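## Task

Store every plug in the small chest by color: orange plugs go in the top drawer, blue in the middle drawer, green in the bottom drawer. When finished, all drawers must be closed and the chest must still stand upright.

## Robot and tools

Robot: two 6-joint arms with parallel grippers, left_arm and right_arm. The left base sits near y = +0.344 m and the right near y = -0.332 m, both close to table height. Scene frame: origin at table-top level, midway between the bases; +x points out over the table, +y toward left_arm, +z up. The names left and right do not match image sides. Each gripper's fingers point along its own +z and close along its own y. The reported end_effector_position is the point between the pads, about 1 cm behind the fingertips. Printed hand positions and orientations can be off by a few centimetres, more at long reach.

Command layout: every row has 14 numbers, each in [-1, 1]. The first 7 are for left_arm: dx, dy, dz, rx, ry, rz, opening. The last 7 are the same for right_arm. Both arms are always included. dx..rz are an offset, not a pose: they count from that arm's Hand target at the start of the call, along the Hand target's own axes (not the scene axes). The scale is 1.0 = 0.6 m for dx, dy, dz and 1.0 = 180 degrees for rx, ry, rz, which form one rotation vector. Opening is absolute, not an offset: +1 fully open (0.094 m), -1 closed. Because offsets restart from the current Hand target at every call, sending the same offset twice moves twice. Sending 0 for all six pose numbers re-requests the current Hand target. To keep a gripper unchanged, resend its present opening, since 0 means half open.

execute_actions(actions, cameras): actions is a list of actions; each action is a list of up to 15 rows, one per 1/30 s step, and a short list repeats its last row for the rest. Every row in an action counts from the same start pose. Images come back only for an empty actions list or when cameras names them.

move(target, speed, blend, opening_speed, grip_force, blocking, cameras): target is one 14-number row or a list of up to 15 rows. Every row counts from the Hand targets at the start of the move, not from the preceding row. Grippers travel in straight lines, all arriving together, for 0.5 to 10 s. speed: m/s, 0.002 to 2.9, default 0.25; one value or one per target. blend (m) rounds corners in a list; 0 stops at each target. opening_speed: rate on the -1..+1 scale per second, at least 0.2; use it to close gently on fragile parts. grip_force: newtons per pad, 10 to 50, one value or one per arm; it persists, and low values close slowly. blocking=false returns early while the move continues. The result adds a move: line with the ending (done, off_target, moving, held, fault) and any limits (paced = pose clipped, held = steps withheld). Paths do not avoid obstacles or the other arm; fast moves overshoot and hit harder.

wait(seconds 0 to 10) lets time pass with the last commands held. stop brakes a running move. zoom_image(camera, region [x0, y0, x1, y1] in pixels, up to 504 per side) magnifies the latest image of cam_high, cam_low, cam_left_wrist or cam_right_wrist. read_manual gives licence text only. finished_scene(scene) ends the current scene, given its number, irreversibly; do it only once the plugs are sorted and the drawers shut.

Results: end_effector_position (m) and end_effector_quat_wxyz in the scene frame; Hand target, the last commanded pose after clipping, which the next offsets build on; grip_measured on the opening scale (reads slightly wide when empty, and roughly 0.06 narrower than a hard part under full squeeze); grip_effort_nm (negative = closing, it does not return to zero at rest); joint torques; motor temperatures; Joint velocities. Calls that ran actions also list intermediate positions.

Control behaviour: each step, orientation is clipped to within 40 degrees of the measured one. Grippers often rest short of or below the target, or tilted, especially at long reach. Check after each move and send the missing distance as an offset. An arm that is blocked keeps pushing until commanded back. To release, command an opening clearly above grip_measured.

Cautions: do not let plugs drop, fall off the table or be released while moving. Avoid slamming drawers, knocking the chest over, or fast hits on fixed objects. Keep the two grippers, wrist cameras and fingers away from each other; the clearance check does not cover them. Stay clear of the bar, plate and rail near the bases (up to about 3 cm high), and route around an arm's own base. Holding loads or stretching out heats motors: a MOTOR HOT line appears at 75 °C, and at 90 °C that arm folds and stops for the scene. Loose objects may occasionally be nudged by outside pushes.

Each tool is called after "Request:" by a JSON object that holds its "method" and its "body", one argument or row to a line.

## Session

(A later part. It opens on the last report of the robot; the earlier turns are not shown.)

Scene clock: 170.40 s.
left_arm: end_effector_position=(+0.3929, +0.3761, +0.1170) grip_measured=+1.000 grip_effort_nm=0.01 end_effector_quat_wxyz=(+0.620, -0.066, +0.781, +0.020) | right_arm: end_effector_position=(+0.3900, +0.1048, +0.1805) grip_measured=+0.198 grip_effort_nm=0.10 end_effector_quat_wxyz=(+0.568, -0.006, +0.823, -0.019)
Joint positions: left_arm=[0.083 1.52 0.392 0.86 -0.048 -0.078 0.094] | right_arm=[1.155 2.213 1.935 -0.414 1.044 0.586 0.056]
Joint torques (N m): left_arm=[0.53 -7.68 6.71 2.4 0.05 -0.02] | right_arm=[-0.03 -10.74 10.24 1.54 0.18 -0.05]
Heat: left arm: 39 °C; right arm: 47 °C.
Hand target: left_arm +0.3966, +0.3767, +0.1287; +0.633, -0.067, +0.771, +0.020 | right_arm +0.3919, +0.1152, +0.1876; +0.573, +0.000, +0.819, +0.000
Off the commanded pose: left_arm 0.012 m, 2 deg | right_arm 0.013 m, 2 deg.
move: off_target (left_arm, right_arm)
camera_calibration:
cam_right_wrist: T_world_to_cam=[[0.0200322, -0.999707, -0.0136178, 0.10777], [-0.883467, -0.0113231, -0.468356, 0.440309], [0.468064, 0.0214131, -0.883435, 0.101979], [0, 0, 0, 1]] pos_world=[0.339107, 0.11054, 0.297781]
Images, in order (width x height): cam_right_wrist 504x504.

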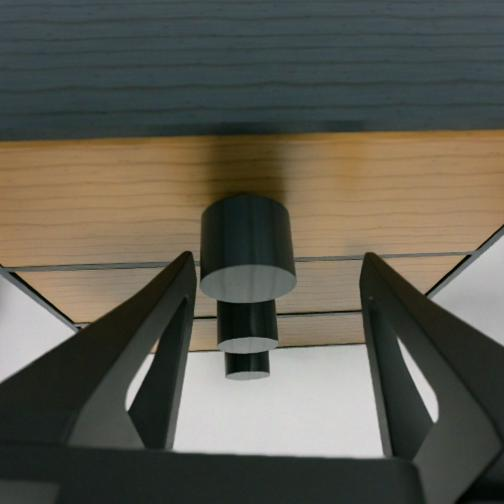

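Request:
{"method": "move", "body": {
  "target": [
    [0,0,0,0,0,0,1,0,0.0165,0,0,0,0,0.2],
    [0,0,0,0,0,0,1,-0.007,0.0165,0.02,0,0,0,0.2],
    [0,0,0,0,0,0,1,-0.007,0.0165,0.02,0,0,0,-0.6],
    [0,0,0,0,0,0,1,0.061,0.0165,-0.168,0,0,0,-0.6]
  ],
  "speed": 0.06,
  "opening_speed": 0.8,
  "cameras": ["cam_high","cam_right_wrist"]
}}

Scene clock: 176.27 s.
left_arm: end_effector_position=(+0.3929, +0.3761, +0.1170) grip_measured=+1.000 grip_effort_nm=0.01 end_effector_quat_wxyz=(+0.620, -0.066, +0.781, +0.020) | right_arm: end_effector_position=(+0.3023, +0.1180, +0.1738) grip_measured=-0.413 grip_effort_nm=-1.02 end_effector_quat_wxyz=(+0.587, +0.007, +0.809, -0.031)
Joint positions: left_arm=[0.083 1.52 0.392 0.86 -0.048 -0.078 0.094] | right_arm=[1.344 2.228 1.945 -0.694 1.231 0.911 0.028]
Joint torques (N m): left_arm=[0.51 -7.53 6.63 2.41 -0.01 0.05] | right_arm=[2.22 -15.41 7.04 0.72 -0.06 0.18]
Heat: left arm: 40 °C; right arm: 47 °C.
Hand target: left_arm +0.3966, +0.3767, +0.1287; +0.633, -0.067, +0.771, +0.020 | right_arm +0.2847, +0.1250, +0.1875; +0.573, +0.000, +0.819, +0.000
Off the commanded pose: left_arm 0.012 m, 2 deg | right_arm 0.023 m, 4 deg.
move: off_target (left_arm, right_arm)
camera_calibration:
cam_right_wrist: T_world_to_cam=[[-0.0151084, -0.999857, -0.00755508, 0.132221], [-0.860266, 0.0168495, -0.509567, 0.3567], [0.509622, -0.00119939, -0.860398, 0.122997], [0, 0, 0, 1]] pos_world=[0.246172, 0.126339, 0.288588]
Images, in order (width x height): cam_high 504x504, cam_right_wrist 504x504.

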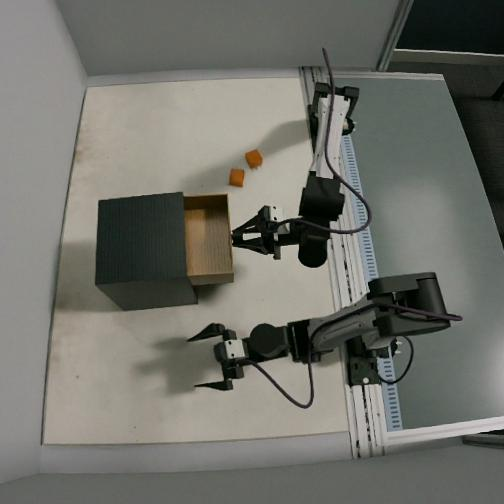

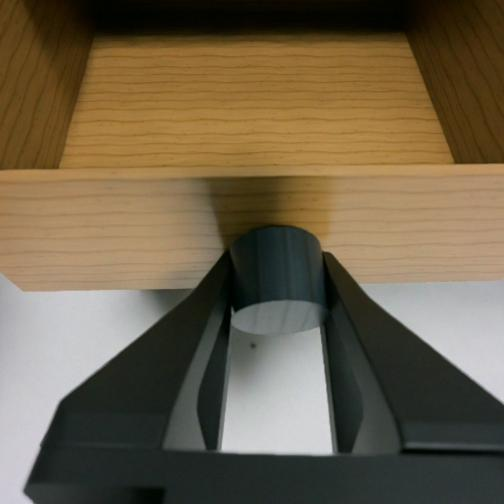

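Request:
{"method": "move", "body": {
  "target": [
    [0,0,0,0,0,0,1,0,0,0,0,0,0,0.2],
    [0,0,0,0,0,0,1,0.031,0,-0.086,0,0,0,0.2],
    [0,0,0,0,0,0,1,0.112,-0.437,0.0465,-0.289,0.3097,-0.412,0.4]
  ],
  "speed": [0.1,0.15,0.35],
  "grip_force": 25,
  "cameras": ["cam_high","cam_right_wrist"]
}}

Scene clock: 183.87 s.
left_arm: end_effector_position=(+0.3929, +0.3761, +0.1170) grip_measured=+1.000 grip_effort_nm=0.01 end_effector_quat_wxyz=(+0.620, -0.066, +0.781, +0.020) | right_arm: end_effector_position=(+0.2855, -0.1419, +0.1108) grip_measured=+0.398 grip_effort_nm=0.10 end_effector_quat_wxyz=(+0.005, +0.679, -0.734, +0.007)
Joint positions: left_arm=[0.083 1.52 0.392 0.86 -0.048 -0.078 0.094] | right_arm=[0.654 1.777 1.592 -1.362 0.033 -0.868 0.066]
Joint torques (N m): left_arm=[0.34 -7.42 6.63 2.32 -0.01 0.06] | right_arm=[-0.44 -6.61 8.96 0.21 -0.19 -0.09]
Heat: left arm: 40 °C; right arm: 47 °C.
Hand target: left_arm +0.3966, +0.3767, +0.1287; +0.633, -0.067, +0.771, +0.020 | right_arm +0.2880, -0.1372, +0.1152; +0.000, +0.682, -0.731, +0.000
Off the commanded pose: left_arm 0.012 m, 2 deg | right_arm 0.007 m, 1 deg.
grip_force (N): 25, 25
move: off_target (left_arm)
camera_calibration:
cam_right_wrist: T_world_to_cam=[[0.992397, -0.115534, -0.0424356, -0.286814], [-0.057183, -0.738104, 0.672259, -0.152907], [-0.10899, -0.664721, -0.739099, 0.145985], [0, 0, 0, 1]] pos_world=[0.291801, -0.0489586, 0.19852]
Images, in order (width x height): cam_high 504x504, cam_right_wrist 504x504.

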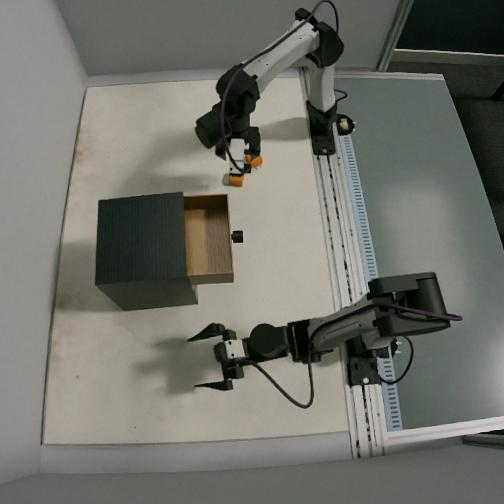

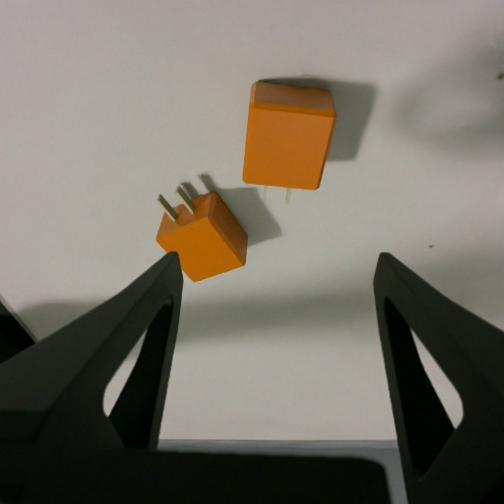

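Request:
{"method": "move", "body": {
  "target": [
    [0,0,0,0,0,0,1,0.0015,-0.009,0.172,0,0,0.033,0.35],
    [0,0,0,0,0,0,1,0.0015,-0.009,0.172,0,0,0.033,-0.45]
  ],
  "speed": 0.12,
  "opening_speed": 0.8,
  "cameras": ["cam_right_wrist"]
}}

Scene clock: 189.17 s.
left_arm: end_effector_position=(+0.3929, +0.3761, +0.1170) grip_measured=+1.000 grip_effort_nm=0.01 end_effector_quat_wxyz=(+0.620, -0.066, +0.781, +0.020) | right_arm: end_effector_position=(+0.2930, -0.1407, +0.0147) grip_measured=-0.170 grip_effort_nm=-0.50 end_effector_quat_wxyz=(-0.002, -0.647, +0.762, -0.007)
Joint positions: left_arm=[0.083 1.52 0.392 0.86 -0.048 -0.078 0.094] | right_arm=[0.639 1.856 1.306 -0.992 0.032 -0.799 0.039]
Joint torques (N m): left_arm=[0.43 -7.46 6.39 2.4 0.04 0] | right_arm=[-0.61 -7.47 5.81 0.44 -0.18 0.08]
Heat: left arm: 40 °C; right arm: 45 °C.
Hand target: left_arm +0.3966, +0.3767, +0.1287; +0.633, -0.067, +0.771, +0.020 | right_arm +0.2932, -0.1385, +0.0120; +0.000, -0.643, +0.766, +0.000
Off the commanded pose: left_arm 0.012 m, 2 deg | right_arm 0.003 m, 1 deg.
grip_force (N): 25, 25
move: off_target (left_arm)
camera_calibration:
cam_right_wrist: T_world_to_cam=[[0.97925, -0.199, -0.0383149, -0.306057], [-0.12278, -0.733, 0.669056, -0.0669921], [-0.161227, -0.650469, -0.742224, 0.0939451], [0, 0, 0, 1]] pos_world=[0.306628, -0.0489023, 0.102823]
Images, in order (width x height): cam_right_wrist 504x504.

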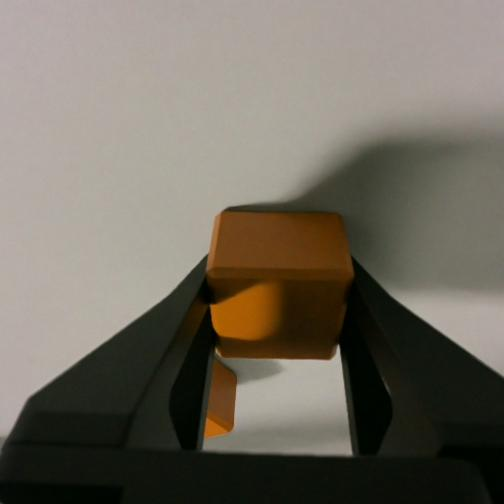

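Request:
{"method": "move", "body": {
  "target": [
    [0,0,0,0,0,0,1,0,0,-0.41,0,0,0,-0.45],
    [0,0,0,0,0,0,1,-0.48,-0.003,-0.42,0.155,-0.184,0.425,-0.45]
  ],
  "speed": 0.3,
  "cameras": ["cam_high","cam_low","cam_right_wrist"]
}}

Scene clock: 194.73 s.
left_arm: end_effector_position=(+0.3929, +0.3761, +0.1170) grip_measured=+1.000 grip_effort_nm=0.01 end_effector_quat_wxyz=(+0.620, -0.066, +0.781, +0.020) | right_arm: end_effector_position=(+0.3426, +0.1376, +0.2531) grip_measured=-0.171 grip_effort_nm=-0.56 end_effector_quat_wxyz=(+0.424, -0.058, +0.898, +0.102)
Joint positions: left_arm=[0.083 1.52 0.392 0.86 -0.048 -0.078 0.094] | right_arm=[1.182 2.42 2.834 -1.255 0.655 0.762 0.039]
Joint torques (N m): left_arm=[0.49 -7.68 6.83 2.39 -0.01 -0.01] | right_arm=[0.16 -11.06 8.8 1.58 0.42 0.09]
Heat: left arm: 40 °C; right arm: 45 °C.
Hand target: left_arm +0.3966, +0.3767, +0.1287; +0.633, -0.067, +0.771, +0.020 | right_arm +0.3450, +0.1448, +0.2638; +0.341, -0.001, +0.940, -0.001
Off the commanded pose: left_arm 0.012 m, 2 deg | right_arm 0.013 m, 17 deg.
elbow stopped short (right arm): the move would have taken joint 3 (elbow) straighter than the controller allows.
grip_force (N): 25, 25
move: off_target (left_arm, right_arm)
camera_calibration:
cam_right_wrist: T_world_to_cam=[[0.202129, -0.960296, -0.192291, 0.119847], [-0.970143, -0.169457, -0.173511, 0.409547], [0.134036, 0.221622, -0.965877, 0.295315], [0, 0, 0, 1]] pos_world=[0.333512, 0.119041, 0.379344]
Images, in order (width x height): cam_high 504x504, cam_low 504x504, cam_right_wrist 504x504.

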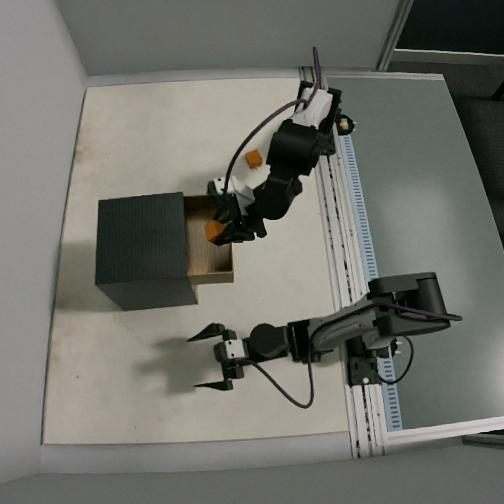

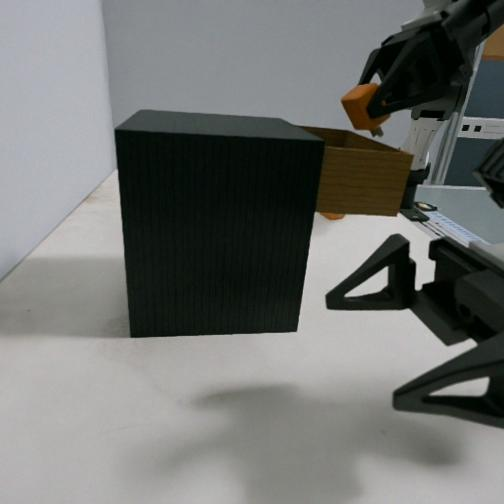

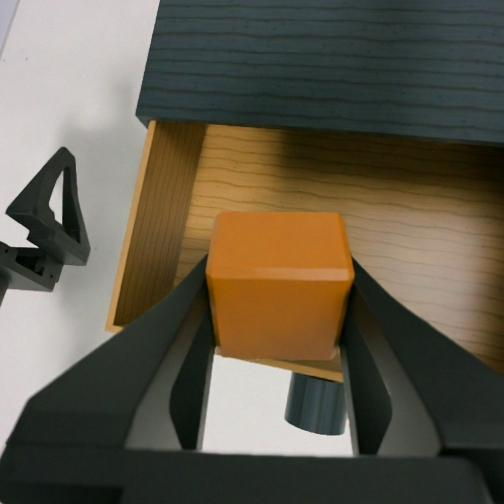

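Request:
{"method": "move", "body": {
  "target": [
    [0,0,0,0,0,0,1,-0.03,0.005,0.047,0,0,0,-0.45],
    [0,0,0,0,0,0,1,0.037,0.005,0.1215,0,0,0,-0.45]
  ],
  "speed": 0.08,
  "cameras": ["cam_high","cam_low","cam_right_wrist"]
}}

Scene clock: 200.30 s.
left_arm: end_effector_position=(+0.3929, +0.3761, +0.1170) grip_measured=+1.000 grip_effort_nm=0.01 end_effector_quat_wxyz=(+0.620, -0.066, +0.781, +0.020) | right_arm: end_effector_position=(+0.3757, +0.1433, +0.2085) grip_measured=-0.171 grip_effort_nm=-0.57 end_effector_quat_wxyz=(+0.419, -0.035, +0.903, +0.084)
Joint positions: left_arm=[0.083 1.52 0.392 0.86 -0.048 -0.078 0.094] | right_arm=[1.13 2.523 2.848 -1.193 0.652 0.776 0.039]
Joint torques (N m): left_arm=[0.53 -7.53 6.87 2.38 0.01 0.06] | right_arm=[-0.18 -10.04 7.8 1.15 0.15 0.22]
Heat: left arm: 40 °C; right arm: 45 °C.
Hand target: left_arm +0.3966, +0.3767, +0.1287; +0.633, -0.067, +0.771, +0.020 | right_arm +0.3747, +0.1478, +0.1938; +0.342, +0.000, +0.940, +0.000
Off the commanded pose: left_arm 0.012 m, 2 deg | right_arm 0.016 m, 14 deg.
elbow stopped short (right arm): the move would have taken joint 3 (elbow) straighter than the controller allows.
grip_force (N): 25, 25
move: off_target (left_arm, right_arm)
camera_calibration:
cam_right_wrist: T_world_to_cam=[[0.144522, -0.972713, -0.1815, 0.131172], [-0.980872, -0.116659, -0.155823, 0.427703], [0.130398, 0.200548, -0.970967, 0.252112], [0, 0, 0, 1]] pos_world=[0.36769, 0.126927, 0.335246]
Images, in order (width x height): cam_high 504x504, cam_low 504x504, cam_right_wrist 504x504.

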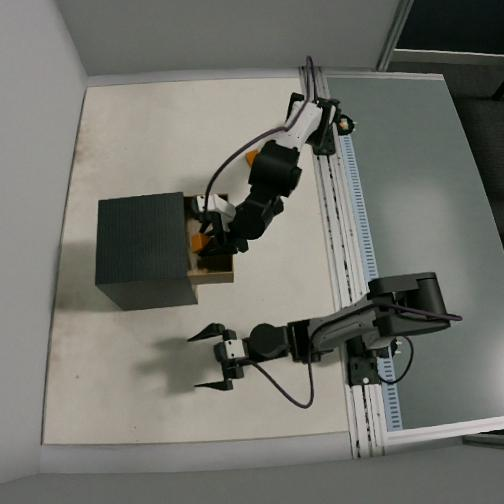

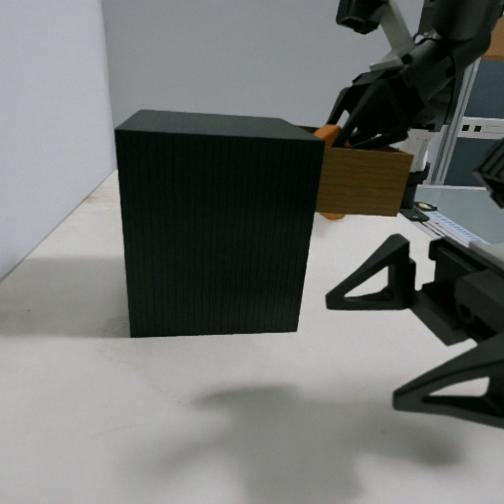

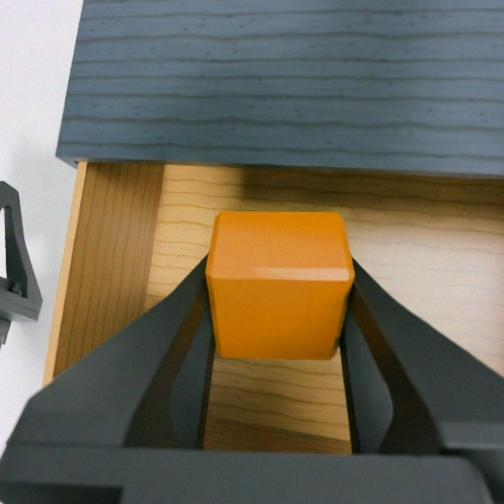

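Request:
{"method": "move", "body": {
  "target": [
    [0,0,0,0,0,0,1,0.025,0,0.028,0,0,0,-0.45],
    [0,0,0,0,0,0,1,0.025,0,0.028,0,0,0,0.03]
  ],
  "speed": 0.06,
  "opening_speed": 0.5,
  "cameras": ["cam_right_wrist"]
}}

Scene clock: 204.30 s.
left_arm: end_effector_position=(+0.3929, +0.3761, +0.1170) grip_measured=+1.000 grip_effort_nm=0.01 end_effector_quat_wxyz=(+0.620, -0.066, +0.781, +0.020) | right_arm: end_effector_position=(+0.3865, +0.1399, +0.1984) grip_measured=+0.028 grip_effort_nm=0.10 end_effector_quat_wxyz=(+0.423, -0.012, +0.903, +0.078)
Joint positions: left_arm=[0.083 1.52 0.392 0.86 -0.048 -0.078 0.094] | right_arm=[1.116 2.552 2.86 -1.185 0.672 0.807 0.048]
Joint torques (N m): left_arm=[0.58 -7.46 6.49 2.39 0.04 0.03] | right_arm=[0.98 -9.85 6.75 0.87 -0.03 0.21]
Heat: left arm: 40 °C; right arm: 45 °C.
Hand target: left_arm +0.3966, +0.3767, +0.1287; +0.633, -0.067, +0.771, +0.020 | right_arm +0.3740, +0.1477, +0.1713; +0.342, +0.000, +0.940, +0.000
Off the commanded pose: left_arm 0.012 m, 2 deg | right_arm 0.031 m, 14 deg.
elbow stopped short (right arm): the move would have taken joint 3 (elbow) straighter than the controller allows.
grip_force (N): 25, 25
move: off_target (left_arm, right_arm); target 2's new opening was sent with right_arm's hand 0.033 m and 14 deg from that target
camera_calibration:
cam_right_wrist: T_world_to_cam=[[0.099835, -0.977175, -0.187513, 0.14357], [-0.984598, -0.0698372, -0.160278, 0.432135], [0.143524, 0.200626, -0.969097, 0.236056], [0, 0, 0, 1]] pos_world=[0.377267, 0.123113, 0.324944]
Images, in order (width x height): cam_right_wrist 504x504.

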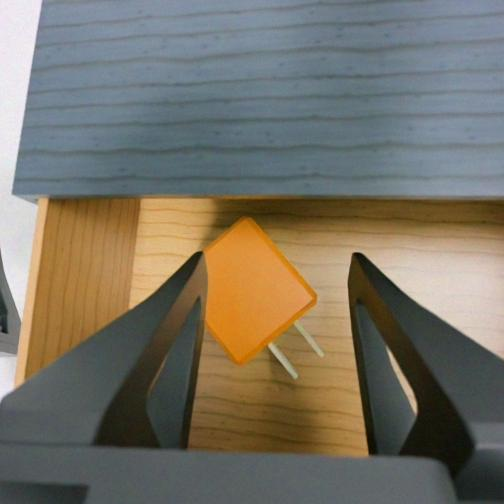

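Request:
{"method": "move", "body": {
  "target": [
    [0,0,0,0,0,0,1,0,0,-0.2,0,0,0,0.06],
    [0,0,0,0,0,0,1,0.235,-0.583,-0.075,0.103,0.206,0.282,0.4]
  ],
  "speed": [0.12,0.35],
  "cameras": ["cam_high","cam_right_wrist"]
}}

Scene clock: 211.20 s.
left_arm: end_effector_position=(+0.3929, +0.3761, +0.1170) grip_measured=+1.000 grip_effort_nm=0.01 end_effector_quat_wxyz=(+0.620, -0.066, +0.781, +0.020) | right_arm: end_effector_position=(+0.2336, -0.2069, +0.1127) grip_measured=+0.398 grip_effort_nm=0.11 end_effector_quat_wxyz=(-0.005, +0.449, +0.893, -0.018)
Joint positions: left_arm=[0.083 1.52 0.392 0.86 -0.048 -0.078 0.094] | right_arm=[0.561 1.502 1.297 -1.369 0.026 1.464 0.066]
Joint torques (N m): left_arm=[0.53 -7.45 6.61 2.33 0.02 -0.02] | right_arm=[-0.25 -6.02 6.39 0.42 -0.05 -0.06]
Heat: left arm: 41 °C; right arm: 45 °C.
Hand target: left_arm +0.3966, +0.3767, +0.1287; +0.633, -0.067, +0.771, +0.020 | right_arm +0.2372, -0.2022, +0.1157; +0.000, +0.446, +0.895, -0.001
Off the commanded pose: left_arm 0.012 m, 2 deg | right_arm 0.007 m, 2 deg.
elbow stopped short (right arm): the move would have taken joint 3 (elbow) straighter than the controller allows.
grip_force (N): 25, 25
move: off_target (left_arm)
camera_calibration:
cam_right_wrist: T_world_to_cam=[[-0.824065, -0.566393, -0.0107604, 0.0848813], [-0.434321, 0.619486, 0.653913, 0.165965], [-0.363706, 0.543541, -0.756493, 0.409994], [0, 0, 0, 1]] pos_world=[0.291147, -0.277585, 0.202544]
Images, in order (width x height): cam_high 504x504, cam_right_wrist 504x504.

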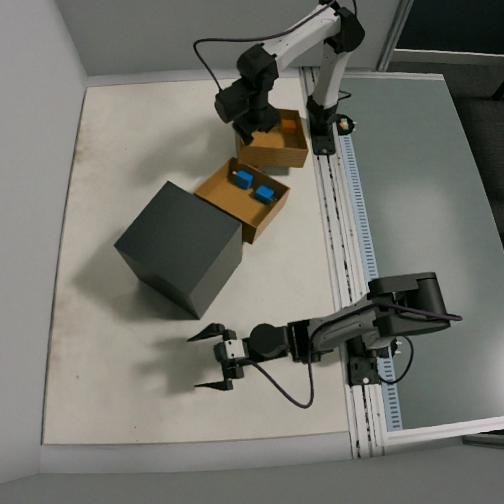

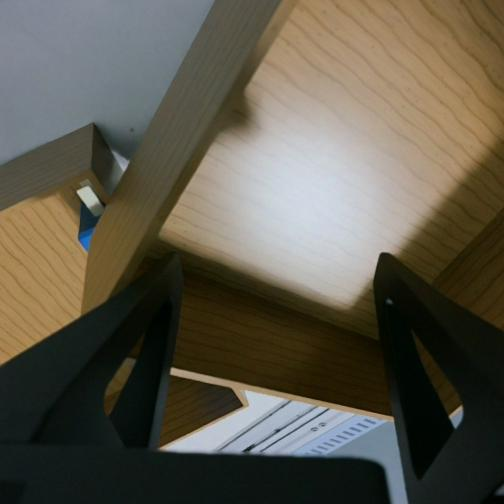

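Request:
{"method": "zoom_image", "body": {
  "camera": "cam_high",
  "region": [90, 60, 370, 340]
}}

Request:
{"method": "wait", "body": {
  "seconds": 0.1,
  "cameras": ["cam_low"]
}}

Request:
{"method": "zoom_image", "body": {
  "camera": "cam_low",
  "region": [90, 80, 450, 340]
}}

Scaled by 1.800 from the camera's 504x504 image, which has a finer 720x720 frame.

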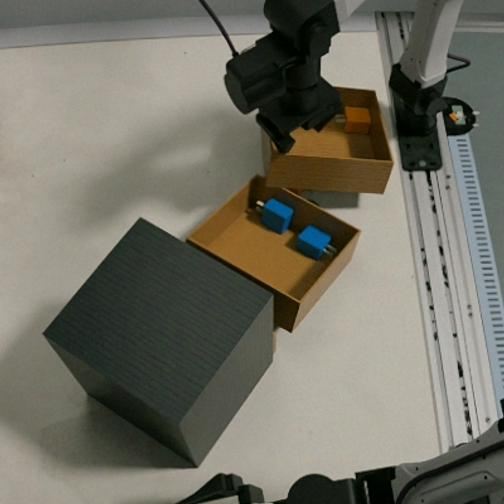

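Scene clock: 211.97 s.
left_arm: end_effector_position=(+0.3929, +0.3761, +0.1170) grip_measured=+1.000 grip_effort_nm=0.01 end_effector_quat_wxyz=(+0.620, -0.066, +0.781, +0.020) | right_arm: end_effector_position=(+0.2336, -0.2069, +0.1127) grip_measured=+0.398 grip_effort_nm=0.11 end_effector_quat_wxyz=(-0.005, +0.449, +0.893, -0.018)
Joint positions: left_arm=[0.083 1.52 0.392 0.86 -0.048 -0.078 0.094] | right_arm=[0.561 1.502 1.297 -1.369 0.026 1.464 0.066]
Joint torques (N m): left_arm=[0.31 -7.54 6.52 2.39 -0.01 0.04] | right_arm=[-0.25 -6.02 6.35 0.42 -0.05 -0.06]
Heat: left arm: 41 °C; right arm: 45 °C.
Hand target: left_arm +0.3966, +0.3767, +0.1287; +0.633, -0.067, +0.771, +0.020 | right_arm +0.2372, -0.2022, +0.1157; +0.000, +0.446, +0.895, -0.001
Tool commands: left_gripper/opening=+1.0 right_gripper/opening=+0.4
Off the commanded pose: left_arm 0.012 m, 2 deg | right_arm 0.007 m, 2 deg.
grip_force (N): 25, 25
wait: 0.10 s; at rest from the start
Images, in order (width x height): cam_low 504x504.

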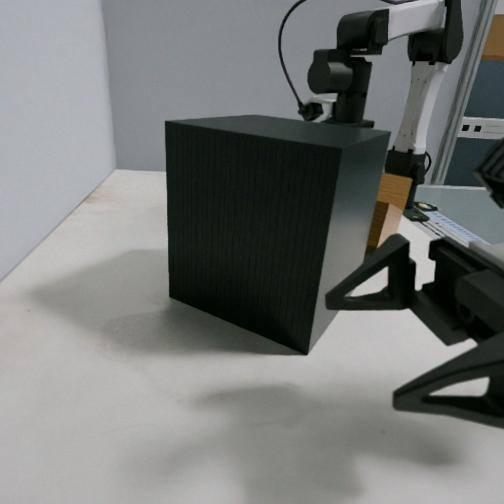

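Scaled by 1.400 from the camera's 504x504 image, which has a finer 720x720 frame.

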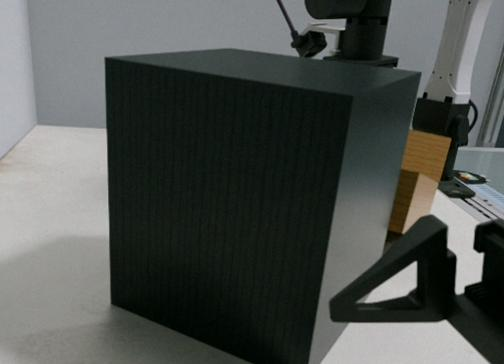

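Request:
{"method": "move", "body": {
  "target": [0,0,0,0,0,0,1,0,0,-0.15,0,0,0,0.4],
  "speed": 0.1,
  "cameras": ["cam_high","cam_right_wrist"]
}}

Scene clock: 215.60 s.
left_arm: end_effector_position=(+0.3929, +0.3761, +0.1170) grip_measured=+1.000 grip_effort_nm=0.01 end_effector_quat_wxyz=(+0.620, -0.066, +0.781, +0.020) | right_arm: end_effector_position=(+0.2400, -0.2042, +0.1915) grip_measured=+0.398 grip_effort_nm=0.10 end_effector_quat_wxyz=(+0.031, +0.450, +0.892, +0.039)
Joint positions: left_arm=[0.083 1.52 0.392 0.86 -0.048 -0.078 0.094] | right_arm=[0.561 1.45 1.563 -1.552 0.025 1.464 0.066]
Joint torques (N m): left_arm=[0.47 -7.65 6.71 2.4 0.05 -0.07] | right_arm=[0.18 -6.78 8.29 0.37 -0.03 -0.05]
Heat: left arm: 41 °C; right arm: 44 °C.
Hand target: left_arm +0.3966, +0.3767, +0.1287; +0.633, -0.067, +0.771, +0.020 | right_arm +0.2373, -0.2021, +0.2057; +0.000, +0.446, +0.895, -0.001
Off the commanded pose: left_arm 0.012 m, 2 deg | right_arm 0.015 m, 6 deg.
joint sent to its limit (right arm) — joint 4 (wrist pitch), lower limit. The joint targets are off in orientation, not in position.
grip_force (N): 25, 25
move: off_target (left_arm, right_arm)
camera_calibration:
cam_right_wrist: T_world_to_cam=[[-0.816202, -0.559495, -0.144151, 0.117518], [-0.507804, 0.575673, 0.640887, 0.126727], [-0.275589, 0.596293, -0.753979, 0.459646], [0, 0, 0, 1]] pos_world=[0.286944, -0.281286, 0.282286]
Images, in order (width x height): cam_high 504x504, cam_right_wrist 504x504.

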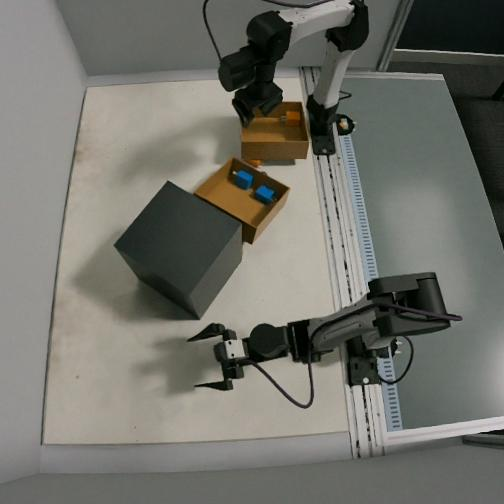

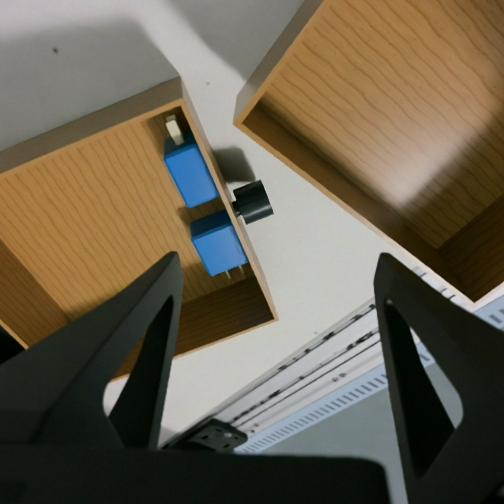

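Request:
{"method": "move", "body": {
  "target": [
    [0,0,0,0,0,0,1,0,0,-0.1,0,0,0,0.4],
    [0,0,0,0,0,0,1,-0.32,0.01,-0.1,-0.103,-0.206,-0.282,0.4]
  ],
  "cameras": ["cam_high","cam_low","cam_right_wrist"]
}}

Request:
{"method": "zoom_image", "body": {
  "camera": "cam_high",
  "region": [90, 80, 350, 340]
}}

Scene clock: 220.37 s.
left_arm: end_effector_position=(+0.3929, +0.3761, +0.1170) grip_measured=+1.000 grip_effort_nm=0.01 end_effector_quat_wxyz=(+0.620, -0.066, +0.781, +0.020) | right_arm: end_effector_position=(+0.3592, -0.3520, +0.2526) grip_measured=+0.398 grip_effort_nm=0.10 end_effector_quat_wxyz=(+0.316, +0.004, +0.949, -0.002)
Joint positions: left_arm=[0.083 1.52 0.392 0.86 -0.048 -0.078 0.094] | right_arm=[-0.059 1.329 1.517 -1.081 -0.052 -0.061 0.066]
Joint torques (N m): left_arm=[0.51 -7.53 6.46 2.38 0 -0.05] | right_arm=[-0.87 -7.04 6.41 1.57 -0.17 -0.07]
Heat: left arm: 41 °C; right arm: 42 °C.
Hand target: left_arm +0.3966, +0.3767, +0.1287; +0.633, -0.067, +0.771, +0.020 | right_arm +0.3579, -0.3517, +0.2659; +0.342, +0.000, +0.940, -0.001
Off the commanded pose: left_arm 0.012 m, 2 deg | right_arm 0.013 m, 3 deg.
grip_force (N): 25, 25
move: off_target (left_arm, right_arm)
camera_calibration:
cam_right_wrist: T_world_to_cam=[[-0.00970124, -0.998288, -0.0576854, -0.325131], [-0.997048, 0.00526308, 0.0765972, 0.350681], [-0.0761625, 0.0582582, -0.995392, 0.42663], [0, 0, 0, 1]] pos_world=[0.378985, -0.351275, 0.379048]
Images, in order (width x height): cam_high 504x504, cam_low 504x504, cam_right_wrist 504x504.

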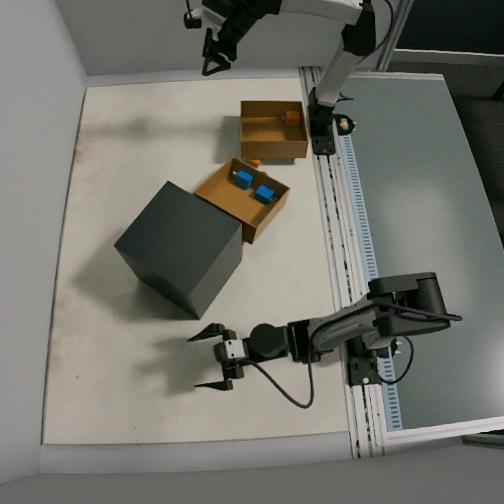

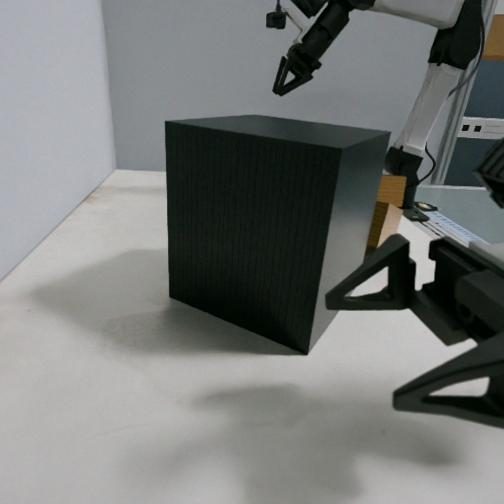

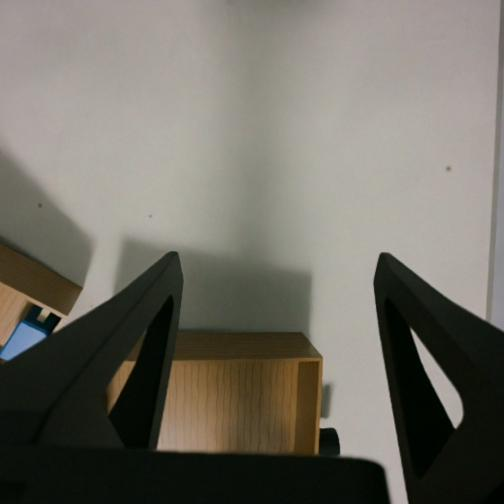

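Scaled by 1.938 from the camera's 504x504 image, which has a finer 720x720 frame.

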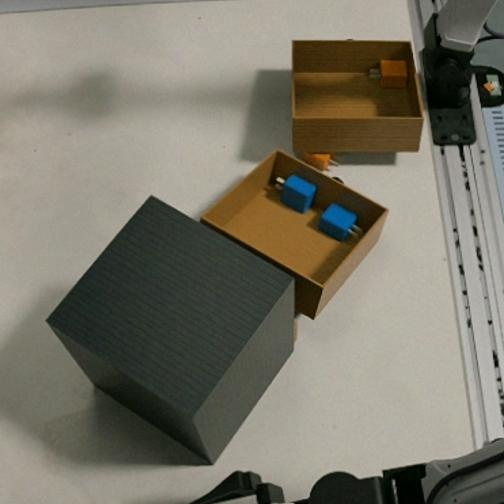

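Request:
{"method": "move", "body": {
  "target": [0.094,-0.126,-0.104,0.235,0.078,0.0945,-1,0,0,0,0,0,0,0.4],
  "speed": 0.12,
  "cameras": ["all"]
}}

Scene clock: 239.13 s.
left_arm: end_effector_position=(+0.3248, +0.2870, +0.0722) grip_measured=-0.995 grip_effort_nm=-0.26 end_effector_quat_wxyz=(+0.485, +0.261, +0.813, -0.187) | right_arm: end_effector_position=(+0.3593, -0.3520, +0.2526) grip_measured=+0.398 grip_effort_nm=0.10 end_effector_quat_wxyz=(+0.317, +0.003, +0.949, -0.002)
Joint positions: left_arm=[0.214 1.406 0.434 0.263 0.755 0.436 0] | right_arm=[-0.059 1.329 1.517 -1.08 -0.052 -0.062 0.066]
Joint torques (N m): left_arm=[1.02 -6.89 8.4 1.9 0.44 0.23] | right_arm=[-0.87 -7.06 6.41 1.57 -0.15 -0.08]
Motor temperatures (°C): left_arm=[18 27 32 40 18 20 20] | right_arm=[18 39 32 23 16 20 20]
Heat: left arm: 40 °C; right arm: 39 °C.
Hand target: left_arm +0.3348, +0.2903, +0.0896; +0.508, +0.275, +0.797, -0.174 | right_arm +0.3579, -0.3517, +0.2659; +0.342, +0.000, +0.940, -0.001
Off the commanded pose: left_arm 0.021 m, 4 deg | right_arm 0.013 m, 3 deg.
grip_force (N): 25, 25
move: off_target (left_arm, right_arm)
camera_calibration:
cam_left_wrist: T_world_to_cam=[[-0.578274, -0.815837, -0.00309308, 0.430586], [-0.758699, 0.53916, -0.365627, 0.130257], [0.29996, -0.209086, -0.930756, 0.15563], [0, 0, 0, 1]] pos_world=[0.30114, 0.313598, 0.193811]
cam_right_wrist: T_world_to_cam=[[-0.00918091, -0.99829, -0.0577264, -0.325214], [-0.997076, 0.00475929, 0.076272, 0.350637], [-0.0758668, 0.0582578, -0.995415, 0.426521], [0, 0, 0, 1]] pos_world=[0.378985, -0.351175, 0.379048]

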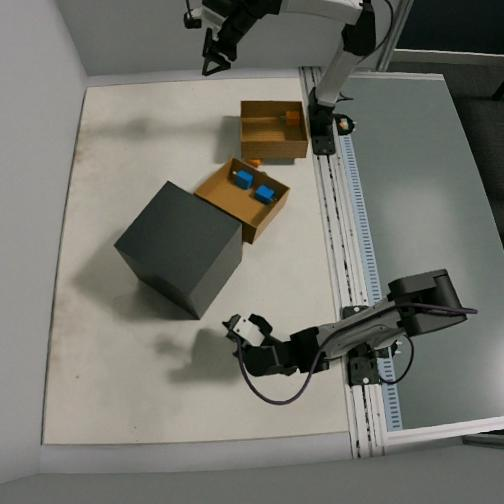

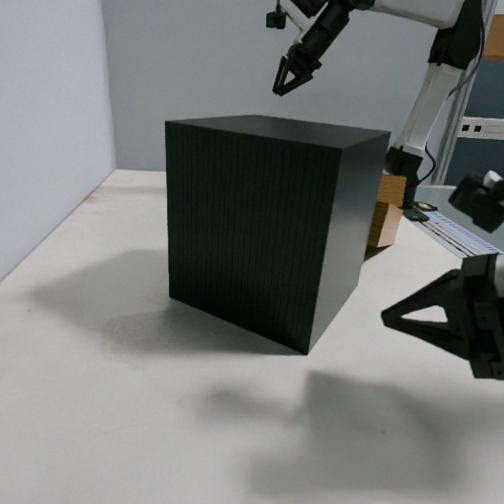

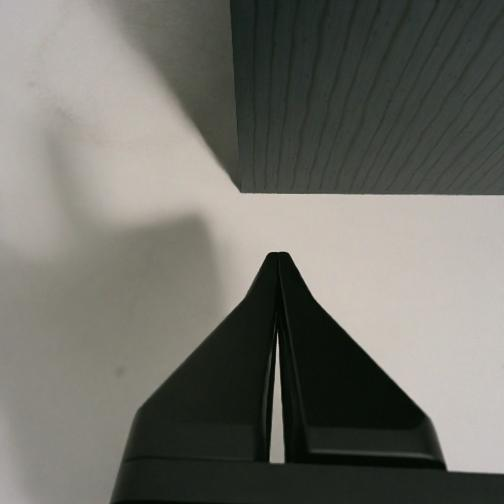

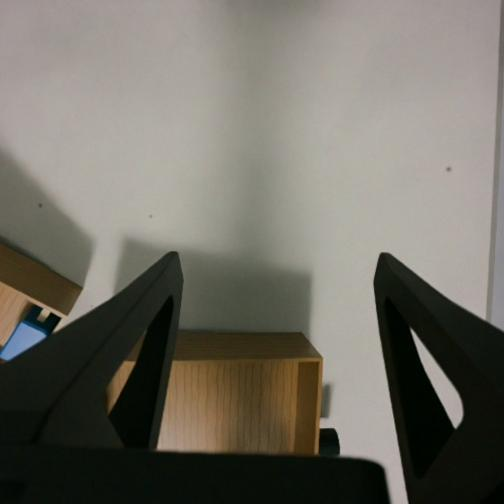

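Request:
{"method": "move", "body": {
  "target": [-0.063,0,0.136,0,0,0,-1,0,0,0,0,0,0,0.4],
  "speed": 0.06,
  "cameras": ["cam_high","cam_left_wrist"]
}}

Scene clock: 241.87 s.
left_arm: end_effector_position=(+0.3926, +0.2409, +0.0775) grip_measured=-0.995 grip_effort_nm=-0.26 end_effector_quat_wxyz=(+0.488, +0.268, +0.811, -0.179) | right_arm: end_effector_position=(+0.3593, -0.3520, +0.2526) grip_measured=+0.398 grip_effort_nm=0.10 end_effector_quat_wxyz=(+0.317, +0.003, +0.949, -0.002)
Joint positions: left_arm=[0.003 1.645 0.644 0.398 0.581 0.291 0] | right_arm=[-0.059 1.329 1.517 -1.08 -0.052 -0.062 0.066]
Joint torques (N m): left_arm=[-0.84 -6.5 8.5 2.37 0.11 -0.03] | right_arm=[-0.88 -7.05 6.39 1.57 -0.16 -0.08]
Heat: left arm: 39 °C; right arm: 39 °C.
Hand target: left_arm +0.4058, +0.2349, +0.0895; +0.508, +0.275, +0.797, -0.174 | right_arm +0.3579, -0.3517, +0.2659; +0.342, +0.000, +0.940, -0.001
Off the commanded pose: left_arm 0.019 m, 3 deg | right_arm 0.013 m, 3 deg.
grip_force (N): 25, 25
move: off_target (left_arm, right_arm)
camera_calibration:
cam_left_wrist: T_world_to_cam=[[-0.580298, -0.81402, -0.0250192, 0.434193], [-0.752084, 0.547425, -0.367009, 0.203961], [0.312448, -0.194158, -0.929881, 0.12204], [0, 0, 0, 1]] pos_world=[0.367226, 0.265483, 0.199201]
Images, in order (width x height): cam_high 504x504, cam_left_wrist 504x504.

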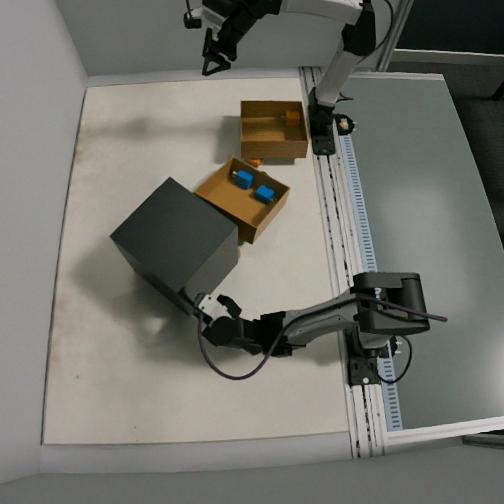

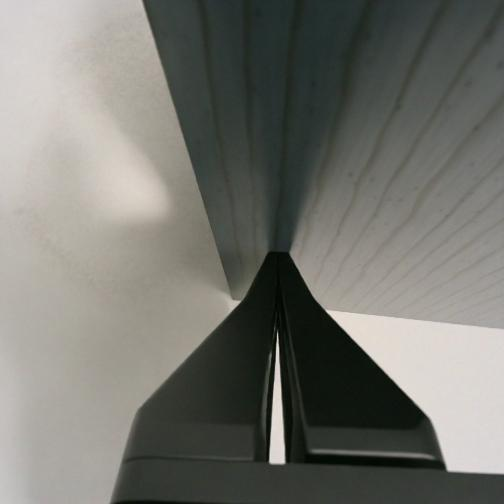

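Request:
{"method": "move", "body": {
  "target": [-0.042,0,0.091,0,0,0,-1,0,0,0,0,0,0,0.4],
  "speed": 0.06,
  "cameras": ["cam_high","cam_left_wrist"]
}}

Scene clock: 243.77 s.
left_arm: end_effector_position=(+0.4435, +0.2096, +0.0785) grip_measured=-0.995 grip_effort_nm=-0.26 end_effector_quat_wxyz=(+0.492, +0.265, +0.812, -0.168) | right_arm: end_effector_position=(+0.3593, -0.3520, +0.2526) grip_measured=+0.398 grip_effort_nm=0.10 end_effector_quat_wxyz=(+0.317, +0.003, +0.949, -0.002)
Joint positions: left_arm=[-0.097 1.818 0.843 0.411 0.475 0.23 0] | right_arm=[-0.059 1.329 1.517 -1.08 -0.052 -0.062 0.066]
Joint torques (N m): left_arm=[-1.13 -8.54 8.5 2.38 0.32 -0.08] | right_arm=[-0.87 -7.05 6.41 1.57 -0.16 -0.08]
Heat: left arm: 39 °C; right arm: 39 °C.
Hand target: left_arm +0.4532, +0.1980, +0.0894; +0.508, +0.275, +0.797, -0.174 | right_arm +0.3579, -0.3517, +0.2659; +0.342, +0.000, +0.940, -0.001
Off the commanded pose: left_arm 0.019 m, 3 deg | right_arm 0.013 m, 3 deg.
grip_force (N): 25, 25
move: off_target (left_arm, right_arm)
camera_calibration:
cam_left_wrist: T_world_to_cam=[[-0.566712, -0.82287, -0.041491, 0.435475], [-0.757362, 0.540102, -0.367006, 0.26365], [0.324407, -0.176563, -0.929293, 0.0919664], [0, 0, 0, 1]] pos_world=[0.416633, 0.23218, 0.200293]
Images, in order (width x height): cam_high 504x504, cam_left_wrist 504x504.

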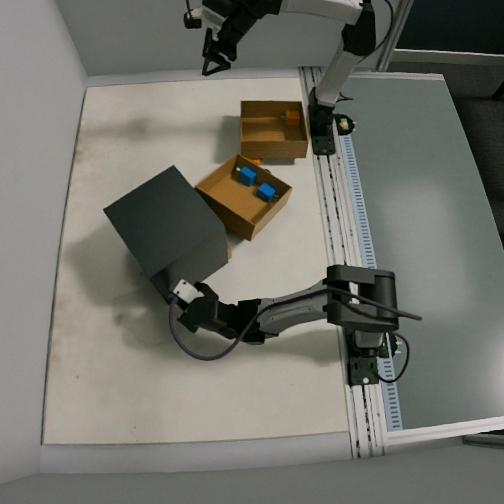

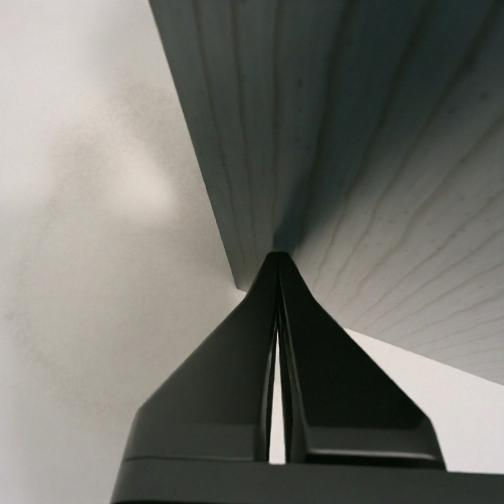

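Request:
{"method": "move", "body": {
  "target": [-0.04,-0.03,0.085,0.1,0,0.047,-1,0,0,0,0,0,0,0.4],
  "speed": 0.06,
  "cameras": ["cam_high","cam_left_wrist"]
}}

Scene clock: 247.90 s.
left_arm: end_effector_position=(+0.4873, +0.1698, +0.0803) grip_measured=-0.995 grip_effort_nm=-0.26 end_effector_quat_wxyz=(+0.462, +0.379, +0.766, -0.236) | right_arm: end_effector_position=(+0.3593, -0.3520, +0.2526) grip_measured=+0.398 grip_effort_nm=0.10 end_effector_quat_wxyz=(+0.317, +0.003, +0.949, -0.002)
Joint positions: left_arm=[-0.097 2.054 1.22 0.166 0.715 0.423 0] | right_arm=[-0.059 1.329 1.517 -1.08 -0.052 -0.062 0.066]
Joint torques (N m): left_arm=[-1.35 -11.43 9.13 1.97 0.83 0.24] | right_arm=[-0.87 -7.06 6.39 1.57 -0.15 -0.08]
Heat: left arm: 39 °C; right arm: 38 °C.
Hand target: left_arm +0.4864, +0.1491, +0.0895; +0.471, +0.409, +0.738, -0.259 | right_arm +0.3579, -0.3517, +0.2659; +0.342, +0.000, +0.940, -0.001
Off the commanded pose: left_arm 0.023 m, 5 deg | right_arm 0.013 m, 3 deg.
grip_force (N): 25, 25
move: off_target (left_arm, right_arm)
camera_calibration:
cam_left_wrist: T_world_to_cam=[[-0.776685, -0.628438, -0.0427221, 0.497006], [-0.573212, 0.733289, -0.365671, 0.196269], [0.261129, -0.259522, -0.929763, 0.117437], [0, 0, 0, 1]] pos_world=[0.467855, 0.198893, 0.202191]
Images, in order (width x height): cam_high 504x504, cam_left_wrist 504x504.

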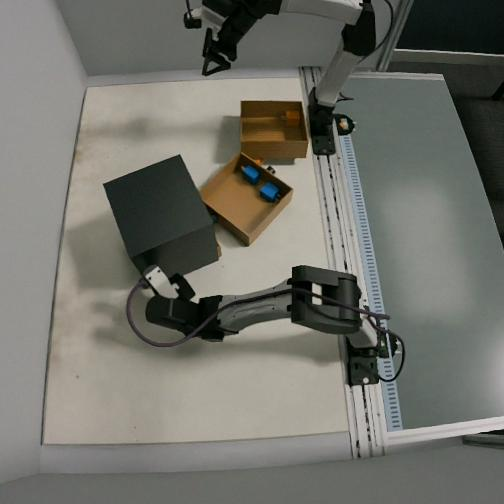

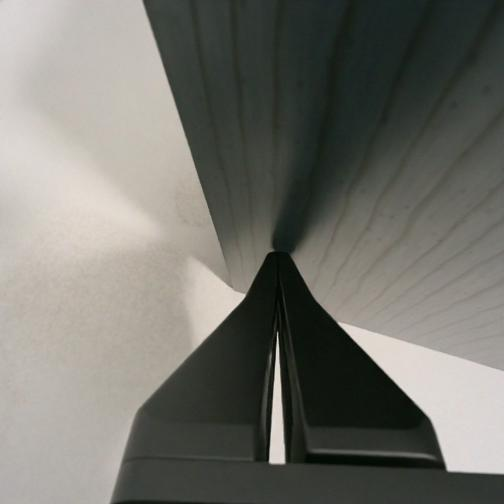

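Request:
{"method": "move", "body": {
  "target": [-0.026,-0.018,0.056,0.05,0,0.023,-1,0,0,0,0,0,0,0.4],
  "speed": 0.06,
  "cameras": ["cam_high"]
}}

Request:
{"method": "zoom_image", "body": {
  "camera": "cam_high",
  "region": [80, 80, 340, 340]
}}

Scene clock: 250.63 s.
left_arm: end_effector_position=(+0.5017, +0.1355, +0.0812) grip_measured=-0.995 grip_effort_nm=-0.26 end_effector_quat_wxyz=(+0.440, +0.442, +0.732, -0.273) | right_arm: end_effector_position=(+0.3593, -0.3520, +0.2526) grip_measured=+0.398 grip_effort_nm=0.10 end_effector_quat_wxyz=(+0.317, +0.003, +0.949, -0.002)
Joint positions: left_arm=[-0.134 2.183 1.453 -0.014 0.817 0.537 0] | right_arm=[-0.059 1.329 1.517 -1.08 -0.052 -0.062 0.066]
Joint torques (N m): left_arm=[-2.18 -12.64 9.25 1.81 0.85 0.16] | right_arm=[-0.87 -7.04 6.41 1.57 -0.15 -0.08]
Heat: left arm: 39 °C; right arm: 38 °C.
Hand target: left_arm +0.4970, +0.1120, +0.0894; +0.446, +0.471, +0.700, -0.299 | right_arm +0.3579, -0.3517, +0.2659; +0.342, +0.000, +0.940, -0.001
Off the commanded pose: left_arm 0.025 m, 6 deg | right_arm 0.013 m, 3 deg.
grip_force (N): 25, 25
move: off_target (left_arm, right_arm)
Images, in order (width x height): cam_high 504x504.

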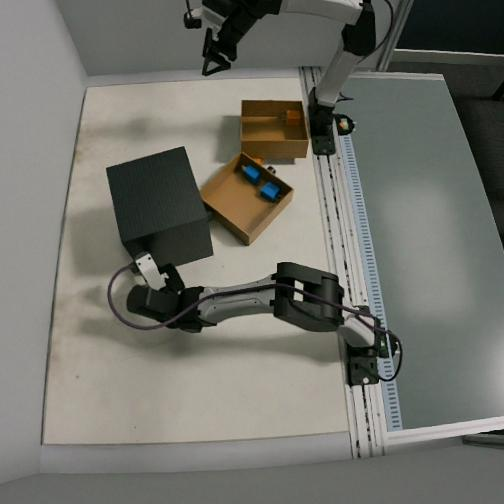

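Scaled by 1.938 from the camera's 504x504 image, which has a finer 720x720 frame.

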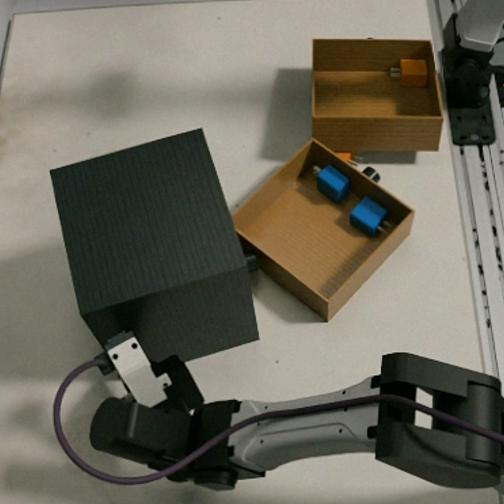

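Request:
{"method": "move", "body": {
  "target": [
    [0.056,0,-0.121,0,0,0,-1,0,0,0,0,0,0,0.4],
    [0.003,-0.064,-0.576,-0.393,-0.075,-0.1455,-1,0.225,0.062,0.02,-0.174,0.174,-0.478,0.2]
  ],
  "speed": [0.12,0.3],
  "cameras": ["cam_high","cam_low","cam_right_wrist"]
}}

Scene clock: 258.70 s.
left_arm: end_effector_position=(+0.3427, +0.3820, +0.2206) grip_measured=-0.995 grip_effort_nm=-0.26 end_effector_quat_wxyz=(+0.618, -0.056, +0.784, +0.012) | right_arm: end_effector_position=(+0.2658, -0.3141, +0.1722) grip_measured=+0.202 grip_effort_nm=-0.08 end_effector_quat_wxyz=(-0.012, +0.702, -0.712, +0.005)
Joint positions: left_arm=[0.161 0.977 0.559 0.144 0.054 -0.049 0] | right_arm=[0.091 1.471 1.509 -1.549 -0.009 -1.496 0.056]
Joint torques (N m): left_arm=[1.07 -4.46 8.66 2.38 -0.14 -0.12] | right_arm=[0.03 -4.16 5.7 0.21 0.01 -0.09]
Heat: left arm: 38 °C; right arm: 37 °C.
Hand target: left_arm +0.3426, +0.3880, +0.2340; +0.633, -0.067, +0.771, +0.020 | right_arm +0.2620, -0.3146, +0.1699; +0.001, +0.708, -0.707, +0.000
Off the commanded pose: left_arm 0.015 m, 3 deg | right_arm 0.004 m, 2 deg.
joint sent to its limit (right arm) — joint 4 (wrist pitch), lower limit. The joint targets still meet the commanded pose.
grip_force (N): 25, 25
move: off_target (left_arm)
camera_calibration:
cam_right_wrist: T_world_to_cam=[[0.998482, -0.0497154, -0.023706, -0.268652], [-0.0221874, -0.757002, 0.653036, -0.334298], [-0.0504114, -0.651519, -0.756956, 0.0664489], [0, 0, 0, 1]] pos_world=[0.264177, -0.223127, 0.262238]
Images, in order (width x height): cam_high 504x504, cam_low 504x504, cam_right_wrist 504x504.

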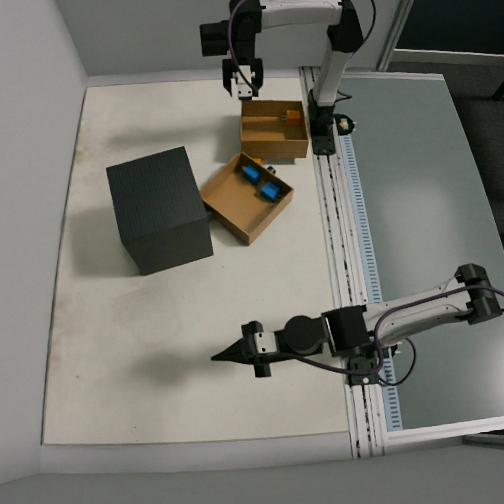

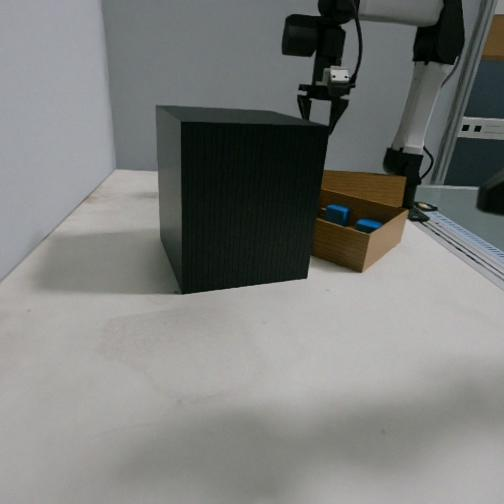

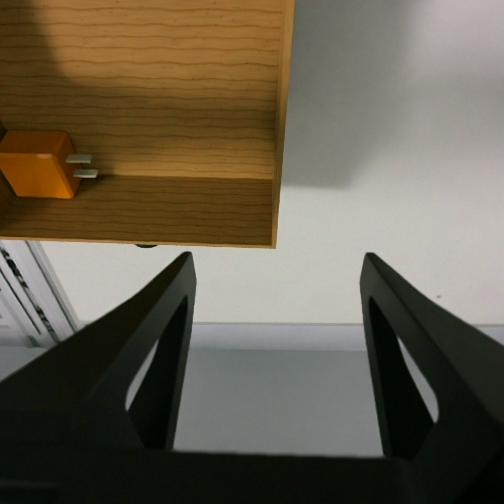

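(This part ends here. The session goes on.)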